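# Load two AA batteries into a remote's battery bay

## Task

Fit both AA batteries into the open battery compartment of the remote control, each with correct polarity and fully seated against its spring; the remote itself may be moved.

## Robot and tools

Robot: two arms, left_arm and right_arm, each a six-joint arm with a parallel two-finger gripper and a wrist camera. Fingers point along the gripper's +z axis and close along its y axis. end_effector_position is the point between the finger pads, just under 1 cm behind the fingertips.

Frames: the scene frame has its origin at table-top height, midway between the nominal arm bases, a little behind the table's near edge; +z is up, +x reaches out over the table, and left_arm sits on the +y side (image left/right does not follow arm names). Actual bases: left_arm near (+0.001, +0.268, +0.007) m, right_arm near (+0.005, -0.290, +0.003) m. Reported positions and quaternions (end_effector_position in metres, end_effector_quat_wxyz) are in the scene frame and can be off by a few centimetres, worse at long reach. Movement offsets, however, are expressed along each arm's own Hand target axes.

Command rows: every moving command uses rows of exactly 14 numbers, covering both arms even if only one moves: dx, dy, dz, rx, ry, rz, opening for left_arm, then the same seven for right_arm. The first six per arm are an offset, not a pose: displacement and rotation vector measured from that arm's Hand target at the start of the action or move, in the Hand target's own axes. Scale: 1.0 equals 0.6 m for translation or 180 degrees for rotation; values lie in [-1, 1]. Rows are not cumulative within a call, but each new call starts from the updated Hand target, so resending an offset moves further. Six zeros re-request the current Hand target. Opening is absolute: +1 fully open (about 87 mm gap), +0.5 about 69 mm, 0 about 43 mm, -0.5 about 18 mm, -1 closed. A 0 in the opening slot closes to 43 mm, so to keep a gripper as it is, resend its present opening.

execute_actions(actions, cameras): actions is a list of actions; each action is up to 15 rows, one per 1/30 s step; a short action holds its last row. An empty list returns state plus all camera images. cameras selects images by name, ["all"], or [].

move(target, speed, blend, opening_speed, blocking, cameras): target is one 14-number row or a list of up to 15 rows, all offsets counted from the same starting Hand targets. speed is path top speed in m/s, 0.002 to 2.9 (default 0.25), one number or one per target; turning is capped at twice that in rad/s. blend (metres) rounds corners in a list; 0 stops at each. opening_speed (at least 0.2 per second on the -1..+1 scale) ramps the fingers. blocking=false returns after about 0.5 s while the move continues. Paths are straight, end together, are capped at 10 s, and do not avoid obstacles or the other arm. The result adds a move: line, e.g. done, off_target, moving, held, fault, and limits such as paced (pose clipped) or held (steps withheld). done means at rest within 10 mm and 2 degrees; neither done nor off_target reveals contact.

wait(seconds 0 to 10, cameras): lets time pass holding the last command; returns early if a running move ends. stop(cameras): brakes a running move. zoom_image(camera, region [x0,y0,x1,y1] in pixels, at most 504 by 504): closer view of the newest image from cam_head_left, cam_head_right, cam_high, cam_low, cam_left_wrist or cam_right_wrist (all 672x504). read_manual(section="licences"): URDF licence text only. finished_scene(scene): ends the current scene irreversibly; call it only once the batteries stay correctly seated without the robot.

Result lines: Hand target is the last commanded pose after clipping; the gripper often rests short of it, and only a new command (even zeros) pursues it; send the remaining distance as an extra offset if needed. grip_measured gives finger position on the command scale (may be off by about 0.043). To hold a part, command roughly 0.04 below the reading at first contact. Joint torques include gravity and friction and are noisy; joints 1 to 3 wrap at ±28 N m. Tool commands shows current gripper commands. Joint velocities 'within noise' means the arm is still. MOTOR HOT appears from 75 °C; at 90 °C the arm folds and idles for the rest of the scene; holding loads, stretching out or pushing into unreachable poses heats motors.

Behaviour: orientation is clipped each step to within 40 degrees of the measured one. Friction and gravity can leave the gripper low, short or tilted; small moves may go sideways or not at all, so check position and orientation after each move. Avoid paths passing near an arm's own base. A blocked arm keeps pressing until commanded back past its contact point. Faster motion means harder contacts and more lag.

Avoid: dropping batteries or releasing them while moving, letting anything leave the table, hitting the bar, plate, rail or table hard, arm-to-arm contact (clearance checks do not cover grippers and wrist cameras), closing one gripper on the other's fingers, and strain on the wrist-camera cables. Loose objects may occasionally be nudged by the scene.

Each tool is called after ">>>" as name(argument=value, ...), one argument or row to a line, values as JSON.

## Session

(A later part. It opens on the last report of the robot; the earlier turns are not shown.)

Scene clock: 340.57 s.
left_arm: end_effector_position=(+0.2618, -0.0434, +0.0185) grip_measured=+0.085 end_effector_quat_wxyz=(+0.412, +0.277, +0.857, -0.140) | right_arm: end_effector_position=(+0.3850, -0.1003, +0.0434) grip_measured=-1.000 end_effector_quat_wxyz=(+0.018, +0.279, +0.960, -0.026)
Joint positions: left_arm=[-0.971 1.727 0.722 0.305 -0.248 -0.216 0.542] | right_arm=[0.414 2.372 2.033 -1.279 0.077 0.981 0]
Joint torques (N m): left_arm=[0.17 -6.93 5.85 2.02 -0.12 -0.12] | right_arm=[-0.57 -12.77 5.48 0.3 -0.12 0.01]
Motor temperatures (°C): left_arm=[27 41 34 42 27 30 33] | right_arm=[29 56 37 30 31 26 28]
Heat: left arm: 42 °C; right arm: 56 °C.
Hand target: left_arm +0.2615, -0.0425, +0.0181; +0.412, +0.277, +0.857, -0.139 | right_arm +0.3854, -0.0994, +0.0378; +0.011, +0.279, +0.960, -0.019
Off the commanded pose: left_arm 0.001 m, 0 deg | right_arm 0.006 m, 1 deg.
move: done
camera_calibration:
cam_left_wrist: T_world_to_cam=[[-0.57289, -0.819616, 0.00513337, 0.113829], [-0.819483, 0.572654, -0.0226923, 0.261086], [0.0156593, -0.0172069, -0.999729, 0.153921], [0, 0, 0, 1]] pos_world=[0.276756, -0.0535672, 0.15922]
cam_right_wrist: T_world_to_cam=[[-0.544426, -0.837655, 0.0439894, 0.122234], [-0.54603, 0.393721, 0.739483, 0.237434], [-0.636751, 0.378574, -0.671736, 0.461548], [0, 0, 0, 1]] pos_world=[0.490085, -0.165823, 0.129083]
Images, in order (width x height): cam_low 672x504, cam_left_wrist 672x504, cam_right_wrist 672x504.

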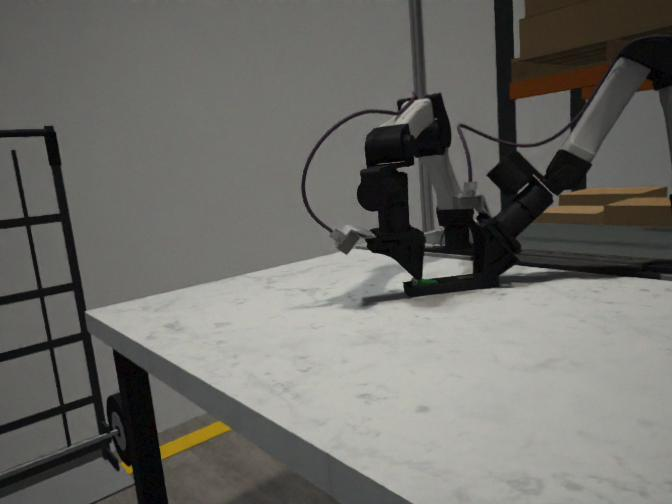

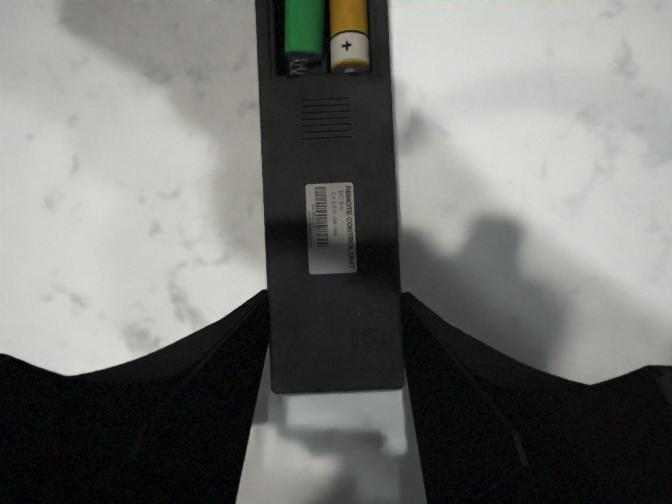

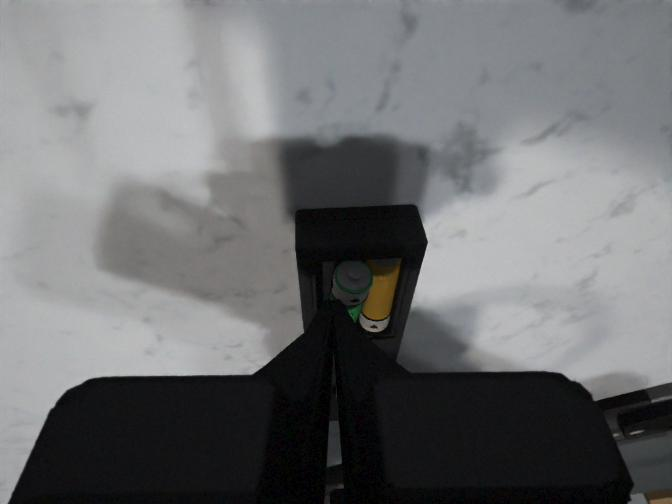

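>>> move(
  target=[
    [0,0,0,0,0,0,-0.05,0,0,-0.012,0,0,0,-1],
    [0,0,0,0,0,0,-0.05,-0.006,-0.014,-0.012,0,0,0,-1],
    [0,0,0,0,0,0,-0.05,-0.006,-0.014,0.015,0,0,0,-1],
    [0,0,0,0,0,0,-0.05,-0.006,0.006,0.025,0,0,0,-1],
  ],
  speed=0.06,
  cameras=["cam_left_wrist","cam_low","cam_right_wrist"],
)

>>> zoom_image(
  camera="cam_low",
  region=[380, 220, 500, 310],
)

>>> zoom_image(
  camera="cam_right_wrist",
  region=[220, 180, 420, 380],
)

Scene clock: 344.60 s.
left_arm: end_effector_position=(+0.2617, -0.0437, +0.0186) grip_measured=+0.085 end_effector_quat_wxyz=(+0.412, +0.277, +0.857, -0.141) | right_arm: end_effector_position=(+0.3863, -0.1011, +0.0247) grip_measured=-1.000 end_effector_quat_wxyz=(+0.004, +0.280, +0.960, -0.017)
Joint positions: left_arm=[-0.971 1.727 0.722 0.306 -0.247 -0.216 0.542] | right_arm=[0.398 2.396 1.997 -1.228 0.047 0.967 0]
Joint torques (N m): left_arm=[0.17 -6.93 5.82 2.02 -0.13 -0.12] | right_arm=[0.35 -12.34 8.16 0.19 0.14 0.11]
Motor temperatures (°C): left_arm=[27 41 34 42 27 30 33] | right_arm=[29 56 37 30 30 26 28]
Heat: left arm: 42 °C; right arm: 56 °C.
Hand target: left_arm +0.2615, -0.0425, +0.0181; +0.412, +0.277, +0.857, -0.139 | right_arm +0.3905, -0.0989, +0.0228; +0.011, +0.279, +0.960, -0.019
Off the commanded pose: left_arm 0.001 m, 0 deg | right_arm 0.005 m, 1 deg.
move: done
camera_calibration:
cam_left_wrist: T_world_to_cam=[[-0.573615, -0.819103, 0.00604311, 0.113825], [-0.818979, 0.573357, -0.0231051, 0.261111], [0.0154606, -0.0182026, -0.999715, 0.154019], [0, 0, 0, 1]] pos_world=[0.276755, -0.0536719, 0.15932]
cam_right_wrist: T_world_to_cam=[[-0.544621, -0.837921, 0.0357315, 0.123275], [-0.52964, 0.376658, 0.760007, 0.243695], [-0.650284, 0.394991, -0.648932, 0.456482], [0, 0, 0, 1]] pos_world=[0.493052, -0.168802, 0.106611]
Images, in order (width x height): cam_low 672x504, cam_left_wrist 672x504, cam_right_wrist 672x504.

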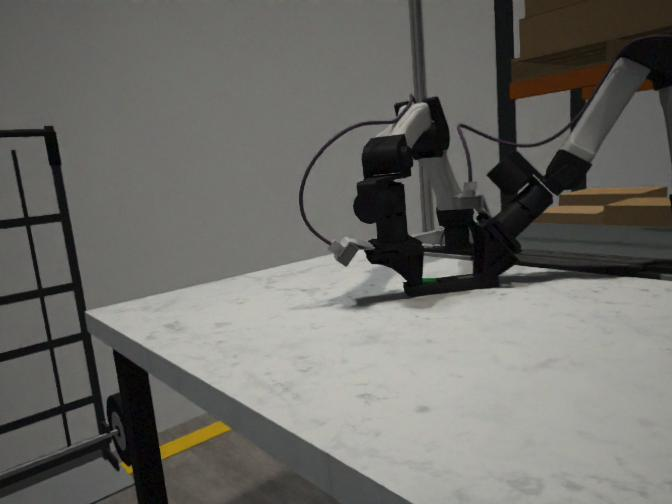

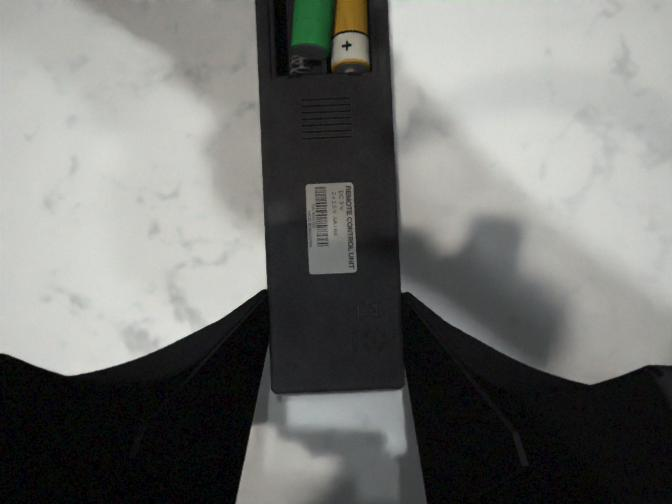

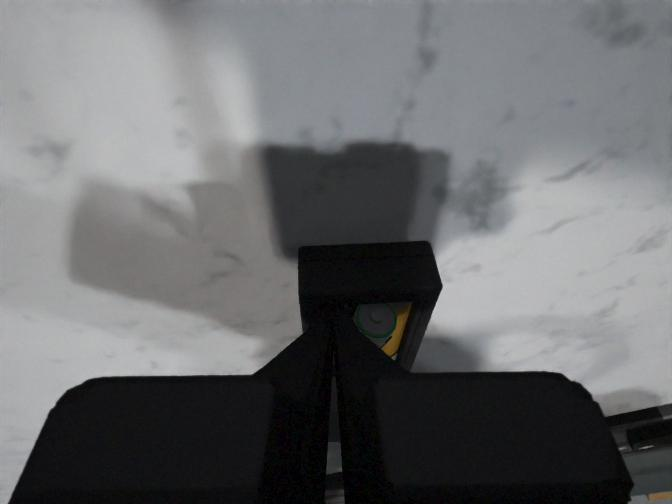

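Scaled by 4.200 from the camera's 672x504 image, which has a finer 960x720 frame.

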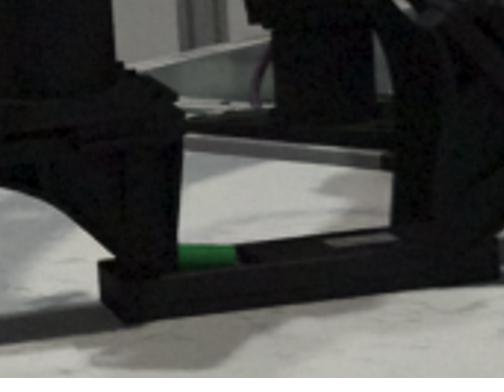

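Scaled by 2.520 from the camera's 672x504 image, which has a finer 960x720 frame.

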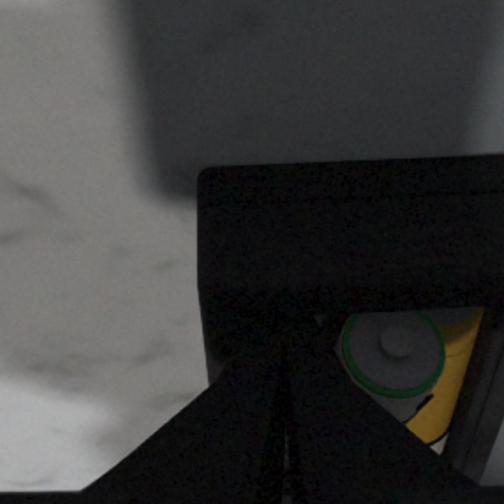

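>>> move(
  target=[
    [0,0,0,0,0,0,-0.05,0,0,-0.05,0,0,0,-1],
    [0,0,0,0,0,0,-0.05,-0.002,-0.04,-0.05,0,0,0,-1],
  ],
  speed=0.06,
  cameras=["cam_low","cam_right_wrist"],
)

>>> zoom_image(
  camera="cam_low",
  region=[380, 220, 500, 310],
)

>>> zoom_image(
  camera="cam_right_wrist",
  region=[220, 180, 420, 380],
)

Scene clock: 347.93 s.
left_arm: end_effector_position=(+0.2612, -0.0443, +0.0187) grip_measured=+0.084 end_effector_quat_wxyz=(+0.412, +0.279, +0.856, -0.142) | right_arm: end_effector_position=(+0.3737, -0.1143, +0.0428) grip_measured=-1.000 end_effector_quat_wxyz=(-0.009, +0.279, +0.960, -0.026)
Joint positions: left_arm=[-0.972 1.727 0.722 0.307 -0.244 -0.213 0.542] | right_arm=[0.382 2.345 1.978 -1.29 0.046 0.949 0]
Joint torques (N m): left_arm=[0.25 -6.91 5.83 2.01 -0.17 -0.14] | right_arm=[-0.65 -16.92 5.19 0.22 0.14 0.01]
Motor temperatures (°C): left_arm=[27 41 34 42 27 30 33] | right_arm=[29 57 37 30 30 26 28]
Heat: left arm: 42 °C; right arm: 57 °C.
Hand target: left_arm +0.2615, -0.0425, +0.0182; +0.412, +0.277, +0.857, -0.139 | right_arm +0.3783, -0.1185, +0.0535; +0.011, +0.279, +0.960, -0.019
Off the commanded pose: left_arm 0.002 m, 0 deg | right_arm 0.012 m, 2 deg.
move: off_target (right_arm)
camera_calibration:
cam_right_wrist: T_world_to_cam=[[-0.541929, -0.838305, 0.0596551, 0.102656], [-0.507109, 0.382777, 0.772219, 0.220019], [-0.670189, 0.388236, -0.63255, 0.471129], [0, 0, 0, 1]] pos_world=[0.482951, -0.181071, 0.121986]
Images, in order (width x height): cam_low 672x504, cam_right_wrist 672x504.

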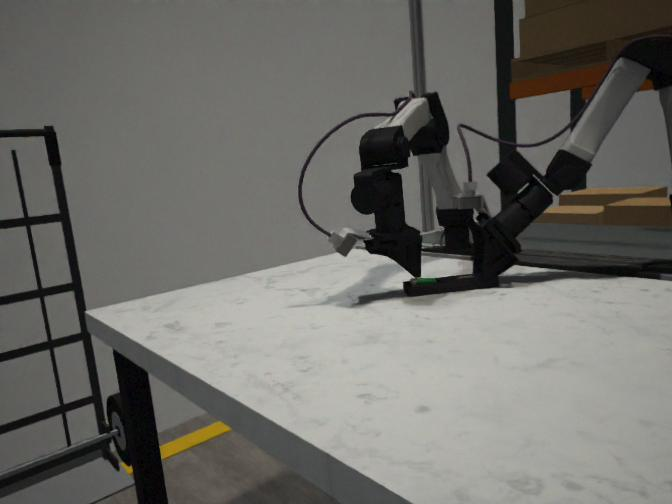

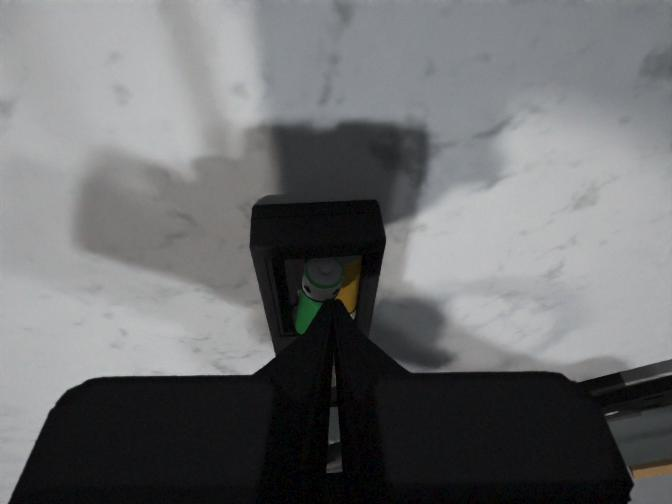

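Scaled by 4.200 from the camera's 672x504 image, which has a finer 960x720 frame.

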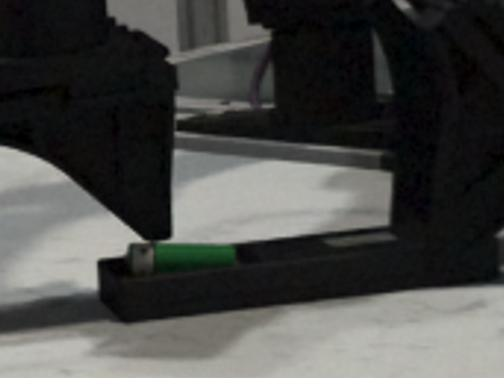

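Scaled by 2.520 from the camera's 672x504 image, which has a finer 960x720 frame.

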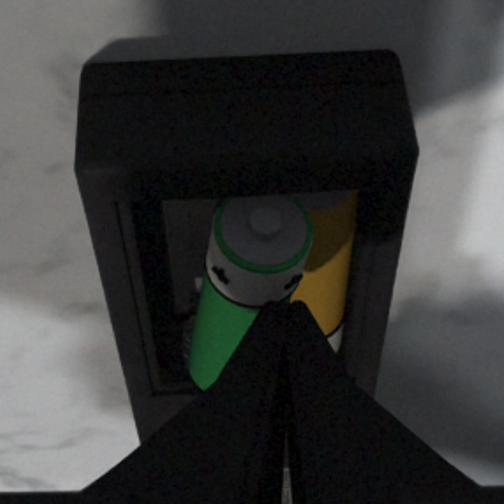

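>>> move(
  target=[
    [0,0,0,0,0,0,-0.05,-0.01,-0.014,0,0,0,0,-1],
    [0,0,0,0,0,0,-0.05,-0.01,-0.014,0.024,0,0,0,-1],
  ],
  speed=0.06,
  cameras=["cam_low","cam_right_wrist"],
)

>>> zoom_image(
  camera="cam_right_wrist",
  region=[220, 180, 420, 380],
)

Scene clock: 350.17 s.
left_arm: end_effector_position=(+0.2612, -0.0443, +0.0187) grip_measured=+0.084 end_effector_quat_wxyz=(+0.412, +0.279, +0.856, -0.142) | right_arm: end_effector_position=(+0.3736, -0.1271, +0.0322) grip_measured=-1.000 end_effector_quat_wxyz=(-0.009, +0.279, +0.960, -0.027)
Joint positions: left_arm=[-0.972 1.727 0.722 0.307 -0.244 -0.213 0.542] | right_arm=[0.355 2.331 1.912 -1.239 0.049 0.924 0]
Joint torques (N m): left_arm=[0.24 -6.93 5.85 2.01 -0.17 -0.14] | right_arm=[-0.29 -16.17 4.68 0.38 0.15 0.02]
Motor temperatures (°C): left_arm=[27 41 34 42 27 30 33] | right_arm=[29 57 37 30 30 26 28]
Heat: left arm: 42 °C; right arm: 57 °C.
Hand target: left_arm +0.2615, -0.0425, +0.0182; +0.412, +0.277, +0.857, -0.139 | right_arm +0.3791, -0.1295, +0.0397; +0.011, +0.279, +0.960, -0.019
Off the commanded pose: left_arm 0.002 m, 0 deg | right_arm 0.009 m, 3 deg.
move: off_target (right_arm)
camera_calibration:
cam_right_wrist: T_world_to_cam=[[-0.54297, -0.837441, 0.0622679, 0.092942], [-0.505249, 0.385014, 0.772326, 0.232626], [-0.670751, 0.387889, -0.632167, 0.469556], [0, 0, 0, 1]] pos_world=[0.482954, -0.193866, 0.111387]
Images, in order (width x height): cam_low 672x504, cam_right_wrist 672x504.

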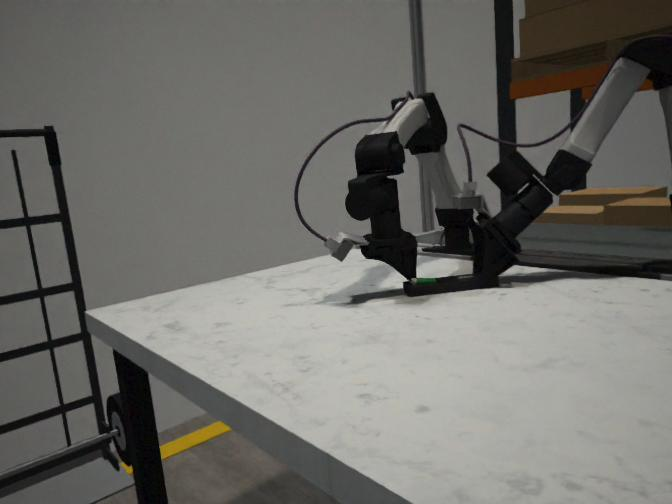

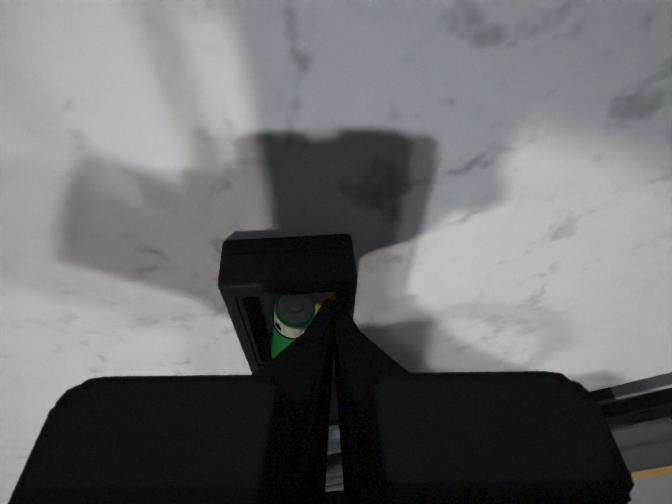

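Scaled by 2.520 from the camera's 672x504 image, which has a finer 960x720 frame.

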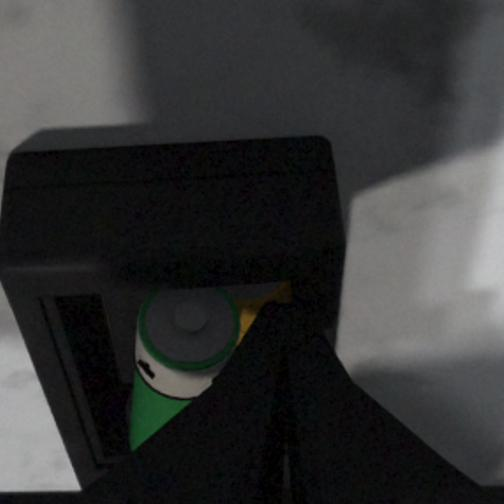

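>>> move(
  target=[0,0,0,0,0,0,-0.05,0,0.03,0.006,0,0,0,-1],
  speed=0.04,
  cameras=["cam_low","cam_right_wrist","cam_left_wrist"],
)

>>> zoom_image(
  camera="cam_right_wrist",
  region=[220, 180, 420, 380],
)

>>> zoom_image(
  camera="cam_low",
  region=[380, 220, 500, 310],
)

Scene clock: 352.20 s.
left_arm: end_effector_position=(+0.2619, -0.0437, +0.0188) grip_measured=+0.084 end_effector_quat_wxyz=(+0.413, +0.277, +0.856, -0.140) | right_arm: end_effector_position=(+0.3800, -0.1217, +0.0332) grip_measured=-1.000 end_effector_quat_wxyz=(-0.003, +0.279, +0.960, -0.024)
Joint positions: left_arm=[-0.972 1.727 0.722 0.307 -0.249 -0.214 0.542] | right_arm=[0.362 2.353 1.955 -1.248 0.052 0.931 0]
Joint torques (N m): left_arm=[0.21 -6.91 5.83 2.01 -0.11 -0.14] | right_arm=[0.87 -12.1 9.8 0.19 0.11 0.18]
Motor temperatures (°C): left_arm=[27 41 34 42 27 30 33] | right_arm=[29 58 37 30 30 26 28]
Heat: left arm: 42 °C; right arm: 58 °C.
Hand target: left_arm +0.2615, -0.0425, +0.0182; +0.412, +0.277, +0.857, -0.139 | right_arm +0.3888, -0.1144, +0.0355; +0.011, +0.279, +0.960, -0.019
Off the commanded pose: left_arm 0.001 m, 0 deg | right_arm 0.012 m, 2 deg.
move: off_target (right_arm)
camera_calibration:
cam_left_wrist: T_world_to_cam=[[-0.573696, -0.819057, 0.00423722, 0.114005], [-0.818882, 0.573448, -0.0242843, 0.261262], [0.0174604, -0.0174016, -0.999696, 0.153707], [0, 0, 0, 1]] pos_world=[0.276663, -0.0537687, 0.159522]
cam_right_wrist: T_world_to_cam=[[-0.543149, -0.837891, 0.0541126, 0.101128], [-0.515366, 0.383569, 0.766337, 0.236907], [-0.662863, 0.388347, -0.640156, 0.46977], [0, 0, 0, 1]] pos_world=[0.488414, -0.18857, 0.113703]
Images, in order (width x height): cam_low 672x504, cam_left_wrist 672x504, cam_right_wrist 672x504.

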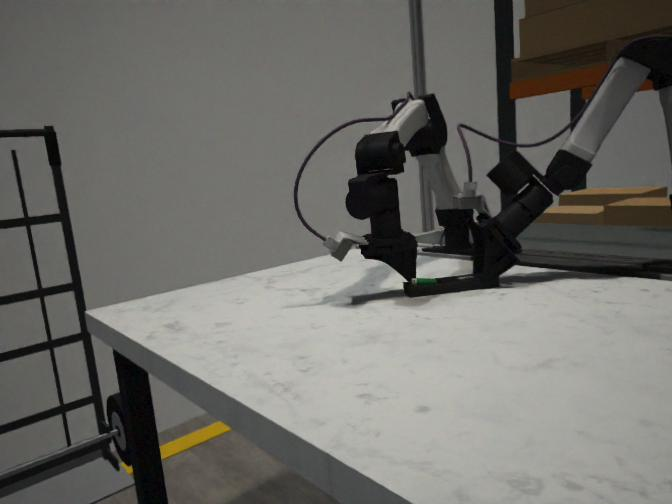

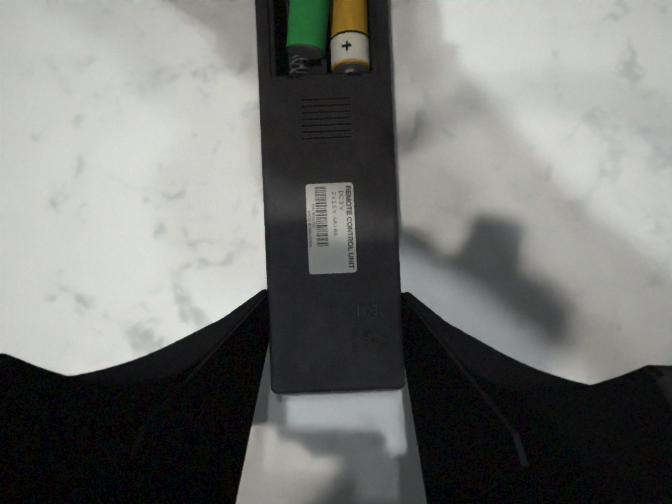

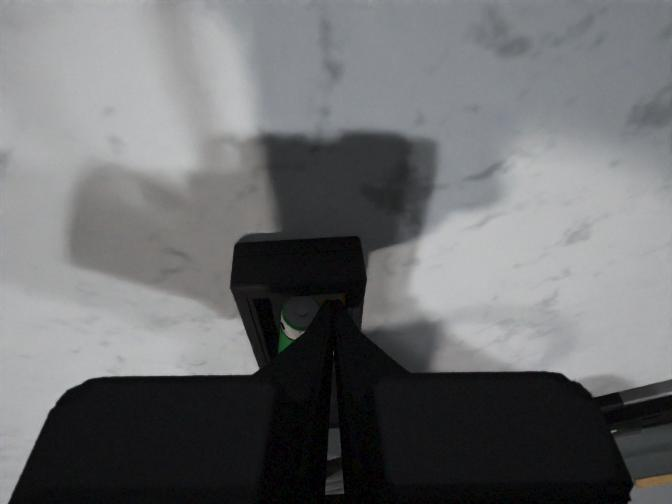

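Scaled by 2.520 from the camera's 672x504 image, which has a finer 960x720 frame.

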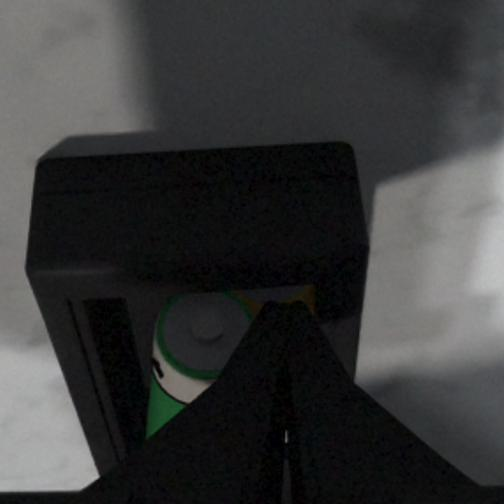

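Scaled by 4.200 from the camera's 672x504 image, which has a finer 960x720 frame.

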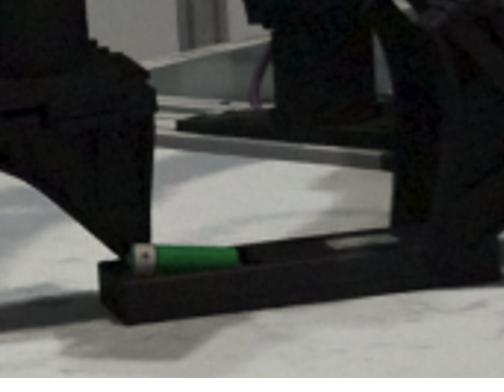

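Continue left.

>>> move(
  target=[0,0,0,0,0,0,-0.05,0.006,0.028,0.008,0,0,0,-1],
  speed=0.04,
  cameras=["cam_low","cam_right_wrist","cam_left_wrist"],
)

>>> zoom_image(
  camera="cam_right_wrist",
  region=[220, 180, 420, 380],
)

>>> zoom_image(
  camera="cam_low",
  region=[380, 220, 500, 310],
)

Scene clock: 354.03 s.
left_arm: end_effector_position=(+0.2625, -0.0431, +0.0188) grip_measured=+0.084 end_effector_quat_wxyz=(+0.414, +0.274, +0.857, -0.139) | right_arm: end_effector_position=(+0.3855, -0.1092, +0.0297) grip_measured=-1.000 end_effector_quat_wxyz=(-0.004, +0.280, +0.959, -0.029)
Joint positions: left_arm=[-0.972 1.727 0.722 0.306 -0.255 -0.22 0.542] | right_arm=[0.386 2.409 2.037 -1.282 0.056 0.957 0]
Joint torques (N m): left_arm=[0.21 -6.91 5.83 2.01 -0.05 -0.08] | right_arm=[0.98 -12.26 9.69 0.28 0.05 0.14]
Motor temperatures (°C): left_arm=[27 41 34 42 27 30 33] | right_arm=[29 58 37 30 30 26 28]
Heat: left arm: 42 °C; right arm: 58 °C.
Hand target: left_arm +0.2616, -0.0425, +0.0182; +0.412, +0.277, +0.857, -0.139 | right_arm +0.3948, -0.0985, +0.0301; +0.011, +0.279, +0.960, -0.019
Off the commanded pose: left_arm 0.001 m, 0 deg | right_arm 0.014 m, 2 deg.
move: off_target (right_arm)
camera_calibration:
cam_left_wrist: T_world_to_cam=[[-0.566987, -0.823712, 0.00485099, 0.112888], [-0.823531, 0.566714, -0.0251261, 0.262307], [0.0179475, -0.0182411, -0.999673, 0.15353], [0, 0, 0, 1]] pos_world=[0.277268, -0.0528656, 0.159522]
cam_right_wrist: T_world_to_cam=[[-0.544605, -0.836314, 0.0631208, 0.115333], [-0.511593, 0.390898, 0.765161, 0.23708], [-0.664589, 0.384419, -0.640737, 0.466489], [0, 0, 0, 1]] pos_world=[0.494123, -0.175546, 0.110212]
Images, in order (width x height): cam_low 672x504, cam_left_wrist 672x504, cam_right_wrist 672x504.

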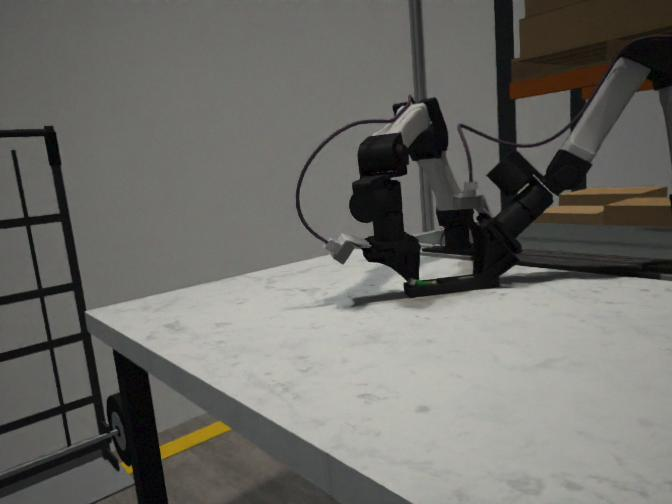

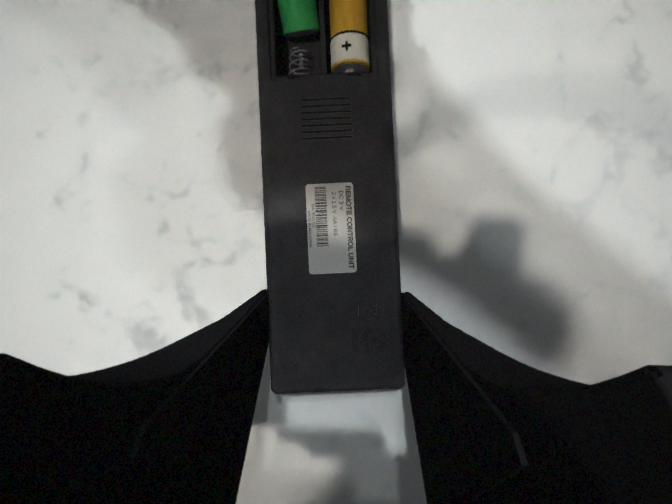

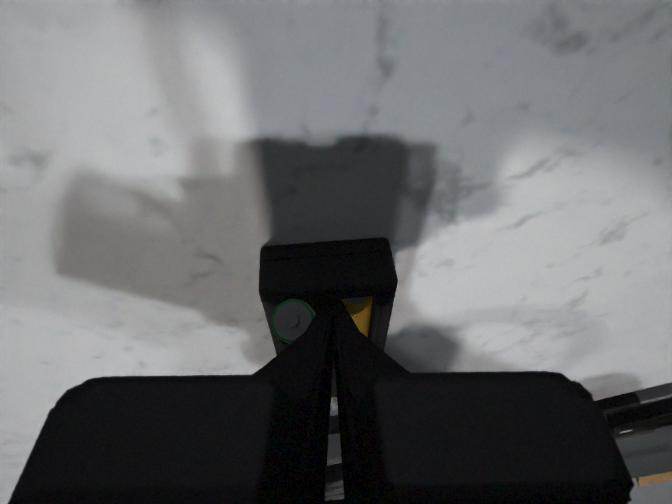

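Scaled by 2.520 from the camera's 672x504 image, which has a finer 960x720 frame.

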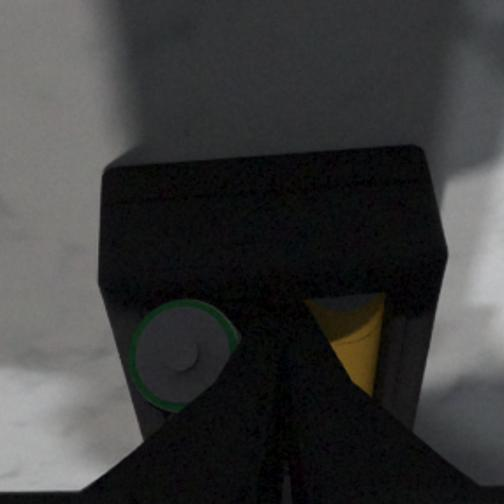

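Scaled by 4.200 from the camera's 672x504 image, which has a finer 960x720 frame.

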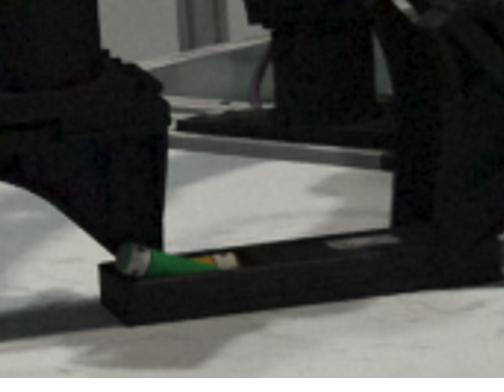

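>>> move(
  target=[
    [0,0,0,0,0,0,-0.05,0,0,-0.065,0,0,0,-1],
    [0,0,0,0,0,0,-0.05,0.034,0.004,-0.065,0,-0.08,0,-0.25],
  ],
  speed=0.08,
  cameras=["cam_low","cam_right_wrist","cam_left_wrist"],
)

>>> zoom_image(
  camera="cam_right_wrist",
  region=[200, 150, 480, 410],
)

>>> zoom_image(
  camera="cam_low",
  region=[380, 220, 500, 310],
)

Scene clock: 359.43 s.
left_arm: end_effector_position=(+0.2626, -0.0430, +0.0189) grip_measured=+0.084 end_effector_quat_wxyz=(+0.414, +0.273, +0.857, -0.139) | right_arm: end_effector_position=(+0.3751, -0.0863, +0.0533) grip_measured=-0.250 end_effector_quat_wxyz=(+0.108, +0.271, +0.954, -0.067)
Joint positions: left_arm=[-0.972 1.727 0.722 0.306 -0.255 -0.22 0.542] | right_arm=[0.526 2.272 1.913 -1.199 0.259 1.073 0.375]
Joint torques (N m): left_arm=[0.21 -6.91 5.83 2.01 -0.04 -0.09] | right_arm=[0.38 -17.1 5.55 0.46 0.26 0.13]
Motor temperatures (°C): left_arm=[27 41 34 42 27 30 33] | right_arm=[29 59 38 30 30 26 28]
Heat: left arm: 42 °C; right arm: 59 °C.
Hand target: left_arm +0.2616, -0.0425, +0.0182; +0.412, +0.276, +0.857, -0.139 | right_arm +0.3785, -0.0839, +0.0684; +0.132, +0.275, +0.951, -0.054
Off the commanded pose: left_arm 0.001 m, 0 deg | right_arm 0.016 m, 3 deg.
move: off_target (right_arm); target 2's new opening was sent with right_arm's hand 0.016 m and 3 deg from that target
camera_calibration:
cam_left_wrist: T_world_to_cam=[[-0.566498, -0.824051, 0.00439478, 0.112809], [-0.823859, 0.566231, -0.0252836, 0.2624], [0.0183465, -0.0179438, -0.999671, 0.153535], [0, 0, 0, 1]] pos_world=[0.27727, -0.0528639, 0.159623]
cam_right_wrist: T_world_to_cam=[[-0.540177, -0.838467, 0.0719871, 0.124946], [-0.653194, 0.471672, 0.592337, 0.274002], [-0.530609, 0.272945, -0.802468, 0.41465], [0, 0, 0, 1]] pos_world=[0.466487, -0.137653, 0.161447]
Images, in order (width x height): cam_low 672x504, cam_left_wrist 672x504, cam_right_wrist 672x504.

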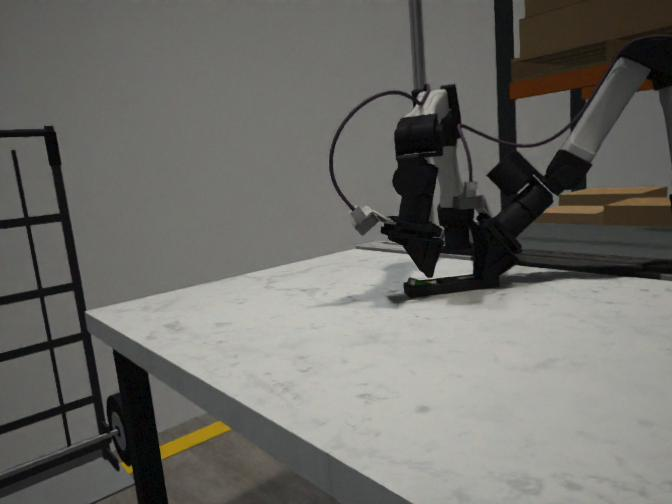

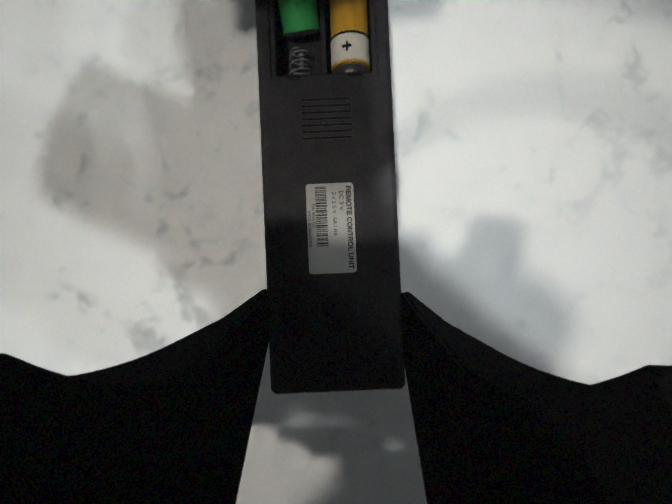

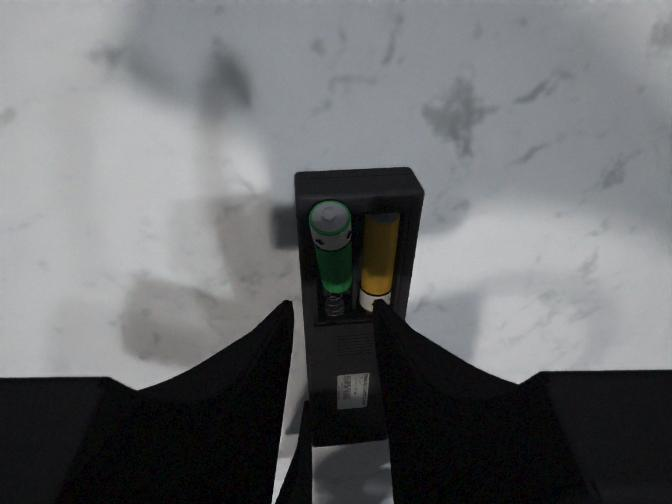

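Scaled by 1.800 from the camera's 672x504 image, which has a finer 960x720 frame.

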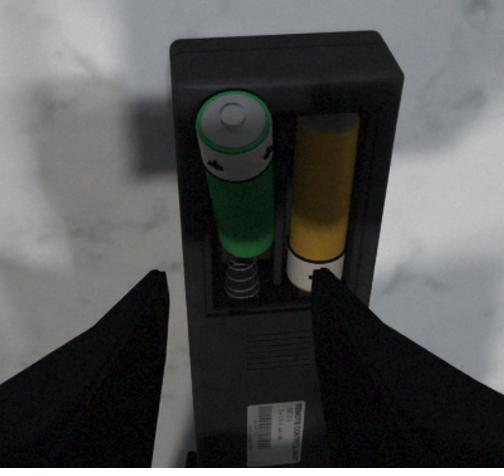

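Scaled by 4.200 from the camera's 672x504 image, which has a finer 960x720 frame.

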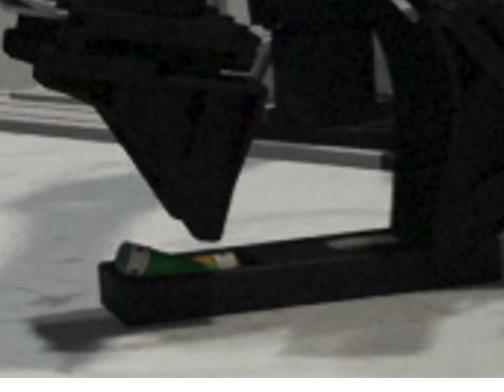

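>>> move(
  target=[
    [0,0,0,0,0,0,-0.05,-0.028,-0.003,0.007,0,0,0,-0.25],
    [0,0,0,0,0,0,-0.05,-0.0205,-0.003,0.036,0,0,0,-0.25],
  ],
  speed=0.07,
  cameras=["cam_low","cam_right_wrist"],
)

>>> zoom_image(
  camera="cam_right_wrist",
  region=[200, 150, 480, 410],
)

>>> zoom_image(
  camera="cam_low",
  region=[380, 220, 500, 310],
)

Scene clock: 362.63 s.
left_arm: end_effector_position=(+0.2626, -0.0430, +0.0189) grip_measured=+0.084 end_effector_quat_wxyz=(+0.414, +0.273, +0.857, -0.139) | right_arm: end_effector_position=(+0.3883, -0.0922, +0.0484) grip_measured=-0.250 end_effector_quat_wxyz=(+0.120, +0.274, +0.953, -0.056)
Joint positions: left_arm=[-0.972 1.727 0.722 0.306 -0.255 -0.22 0.542] | right_arm=[0.5 2.272 1.894 -1.14 0.26 1.048 0.375]
Joint torques (N m): left_arm=[0.21 -6.91 5.83 2.01 -0.05 -0.08] | right_arm=[-0.54 -14.27 5.67 0.51 0.24 -0.06]
Motor temperatures (°C): left_arm=[27 41 34 43 27 30 33] | right_arm=[29 60 38 30 30 26 28]
Heat: left arm: 43 °C; right arm: 60 °C.
Hand target: left_arm +0.2616, -0.0425, +0.0182; +0.412, +0.276, +0.857, -0.139 | right_arm +0.3923, -0.0955, +0.0511; +0.131, +0.275, +0.951, -0.054
Off the commanded pose: left_arm 0.001 m, 0 deg | right_arm 0.006 m, 1 deg.
move: done
camera_calibration:
cam_right_wrist: T_world_to_cam=[[-0.543244, -0.838478, 0.042893, 0.130019], [-0.669889, 0.46368, 0.57987, 0.294655], [-0.506097, 0.286277, -0.813579, 0.411498], [0, 0, 0, 1]] pos_world=[0.476276, -0.145411, 0.158348]
Images, in order (width x height): cam_low 672x504, cam_right_wrist 672x504.

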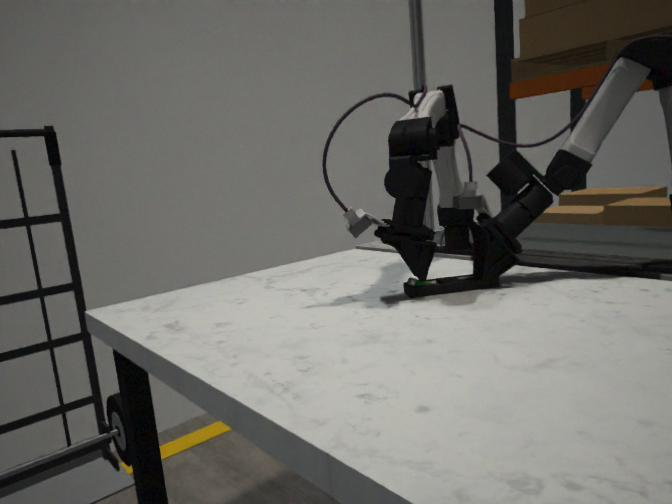

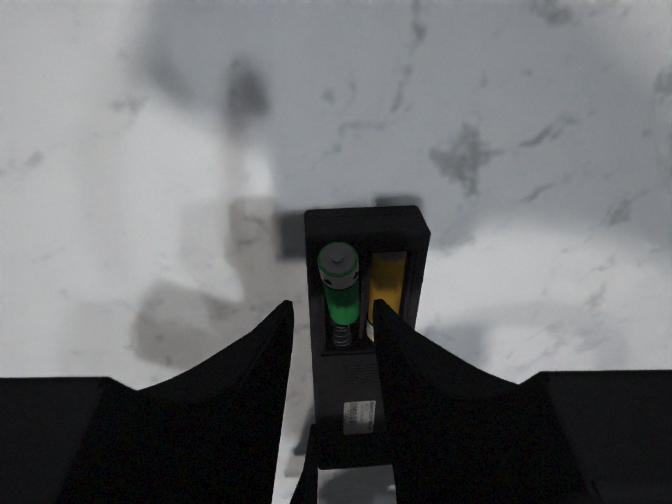

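Scaled by 1.800 from the camera's 672x504 image, which has a finer 960x720 frame.

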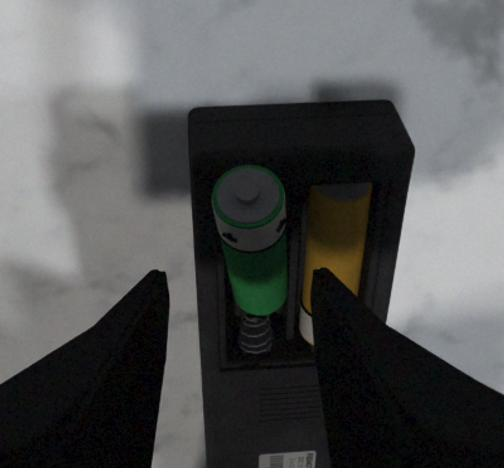

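Scaled by 4.200 from the camera's 672x504 image, which has a finer 960x720 frame.

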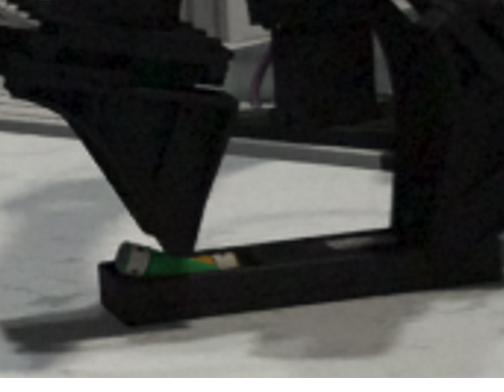

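>>> move(
  target=[
    [0,0,0,0,0,0,-0.05,-0.013,-0.002,0,0,0,0,-0.25],
    [0,0,0,0,0,0,-0.05,-0.007,-0.002,0.026,0,0,0,-0.25],
    [0,0,0,0,0,0,-0.05,-0.007,-0.002,0.026,0,0,0,-0.78],
  ],
  speed=0.07,
  opening_speed=0.5,
  cameras=["cam_low","cam_right_wrist"],
)

>>> zoom_image(
  camera="cam_right_wrist",
  region=[200, 150, 480, 410],
)

>>> zoom_image(
  camera="cam_low",
  region=[380, 220, 500, 310],
)

Scene clock: 366.37 s.
left_arm: end_effector_position=(+0.2627, -0.0429, +0.0189) grip_measured=+0.084 end_effector_quat_wxyz=(+0.414, +0.273, +0.857, -0.139) | right_arm: end_effector_position=(+0.3947, -0.0987, +0.0415) grip_measured=-0.623 end_effector_quat_wxyz=(+0.126, +0.272, +0.952, -0.053)
Joint positions: left_arm=[-0.972 1.727 0.722 0.306 -0.256 -0.22 0.542] | right_arm=[0.482 2.272 1.867 -1.095 0.263 1.024 0.188]
Joint torques (N m): left_arm=[0.21 -6.91 5.83 2.01 -0.04 -0.08] | right_arm=[-0.51 -12.62 5.7 0.6 0.19 0.01]
Motor temperatures (°C): left_arm=[27 41 34 43 27 30 33] | right_arm=[29 59 37 30 30 26 28]
Heat: left arm: 43 °C; right arm: 59 °C.
Hand target: left_arm +0.2616, -0.0425, +0.0182; +0.412, +0.276, +0.857, -0.139 | right_arm +0.3985, -0.1013, +0.0374; +0.132, +0.275, +0.951, -0.054
Off the commanded pose: left_arm 0.001 m, 0 deg | right_arm 0.006 m, 1 deg.
move: done
camera_calibration:
cam_right_wrist: T_world_to_cam=[[-0.540346, -0.840713, 0.0350516, 0.12744], [-0.678852, 0.46017, 0.572193, 0.309437], [-0.497179, 0.285387, -0.81937, 0.407726], [0, 0, 0, 1]] pos_world=[0.481637, -0.151613, 0.152554]
Images, in order (width x height): cam_low 672x504, cam_right_wrist 672x504.

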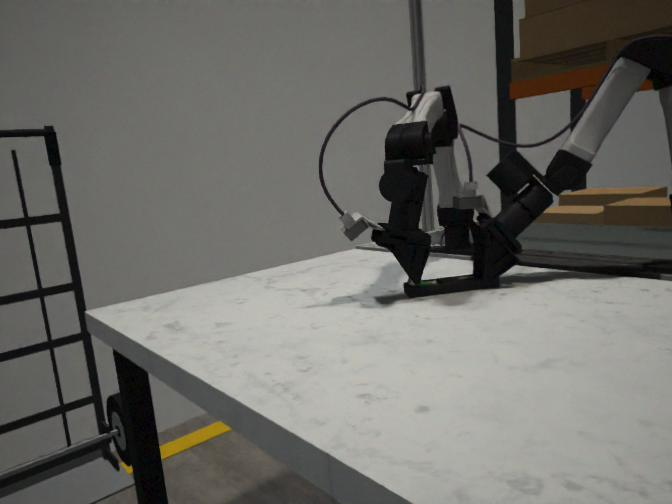

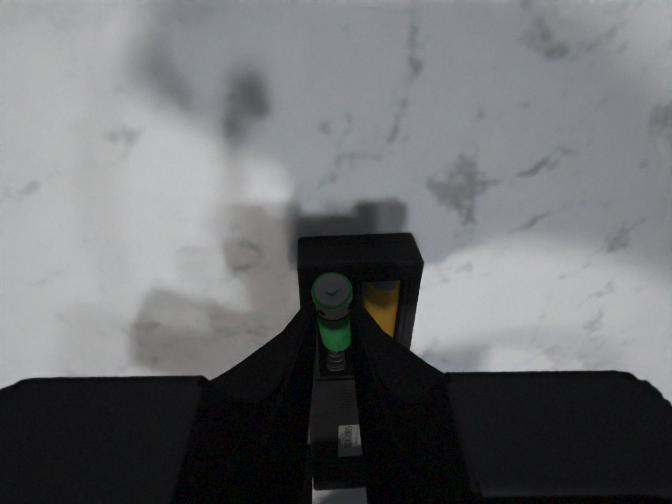

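Scaled by 1.800 from the camera's 672x504 image, which has a finer 960x720 frame.

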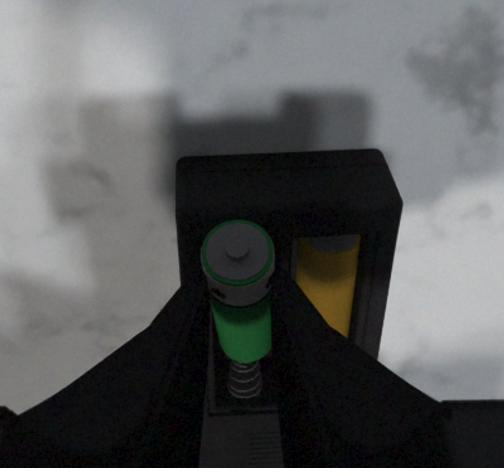

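Scaled by 4.200 from the camera's 672x504 image, which has a finer 960x720 frame.

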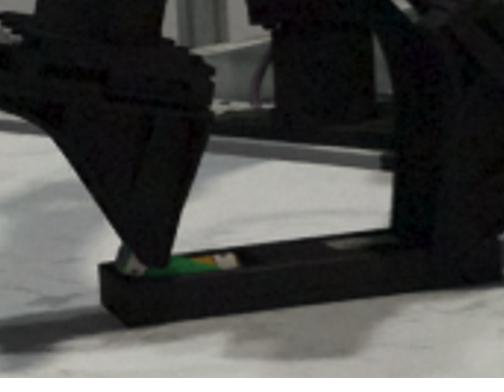

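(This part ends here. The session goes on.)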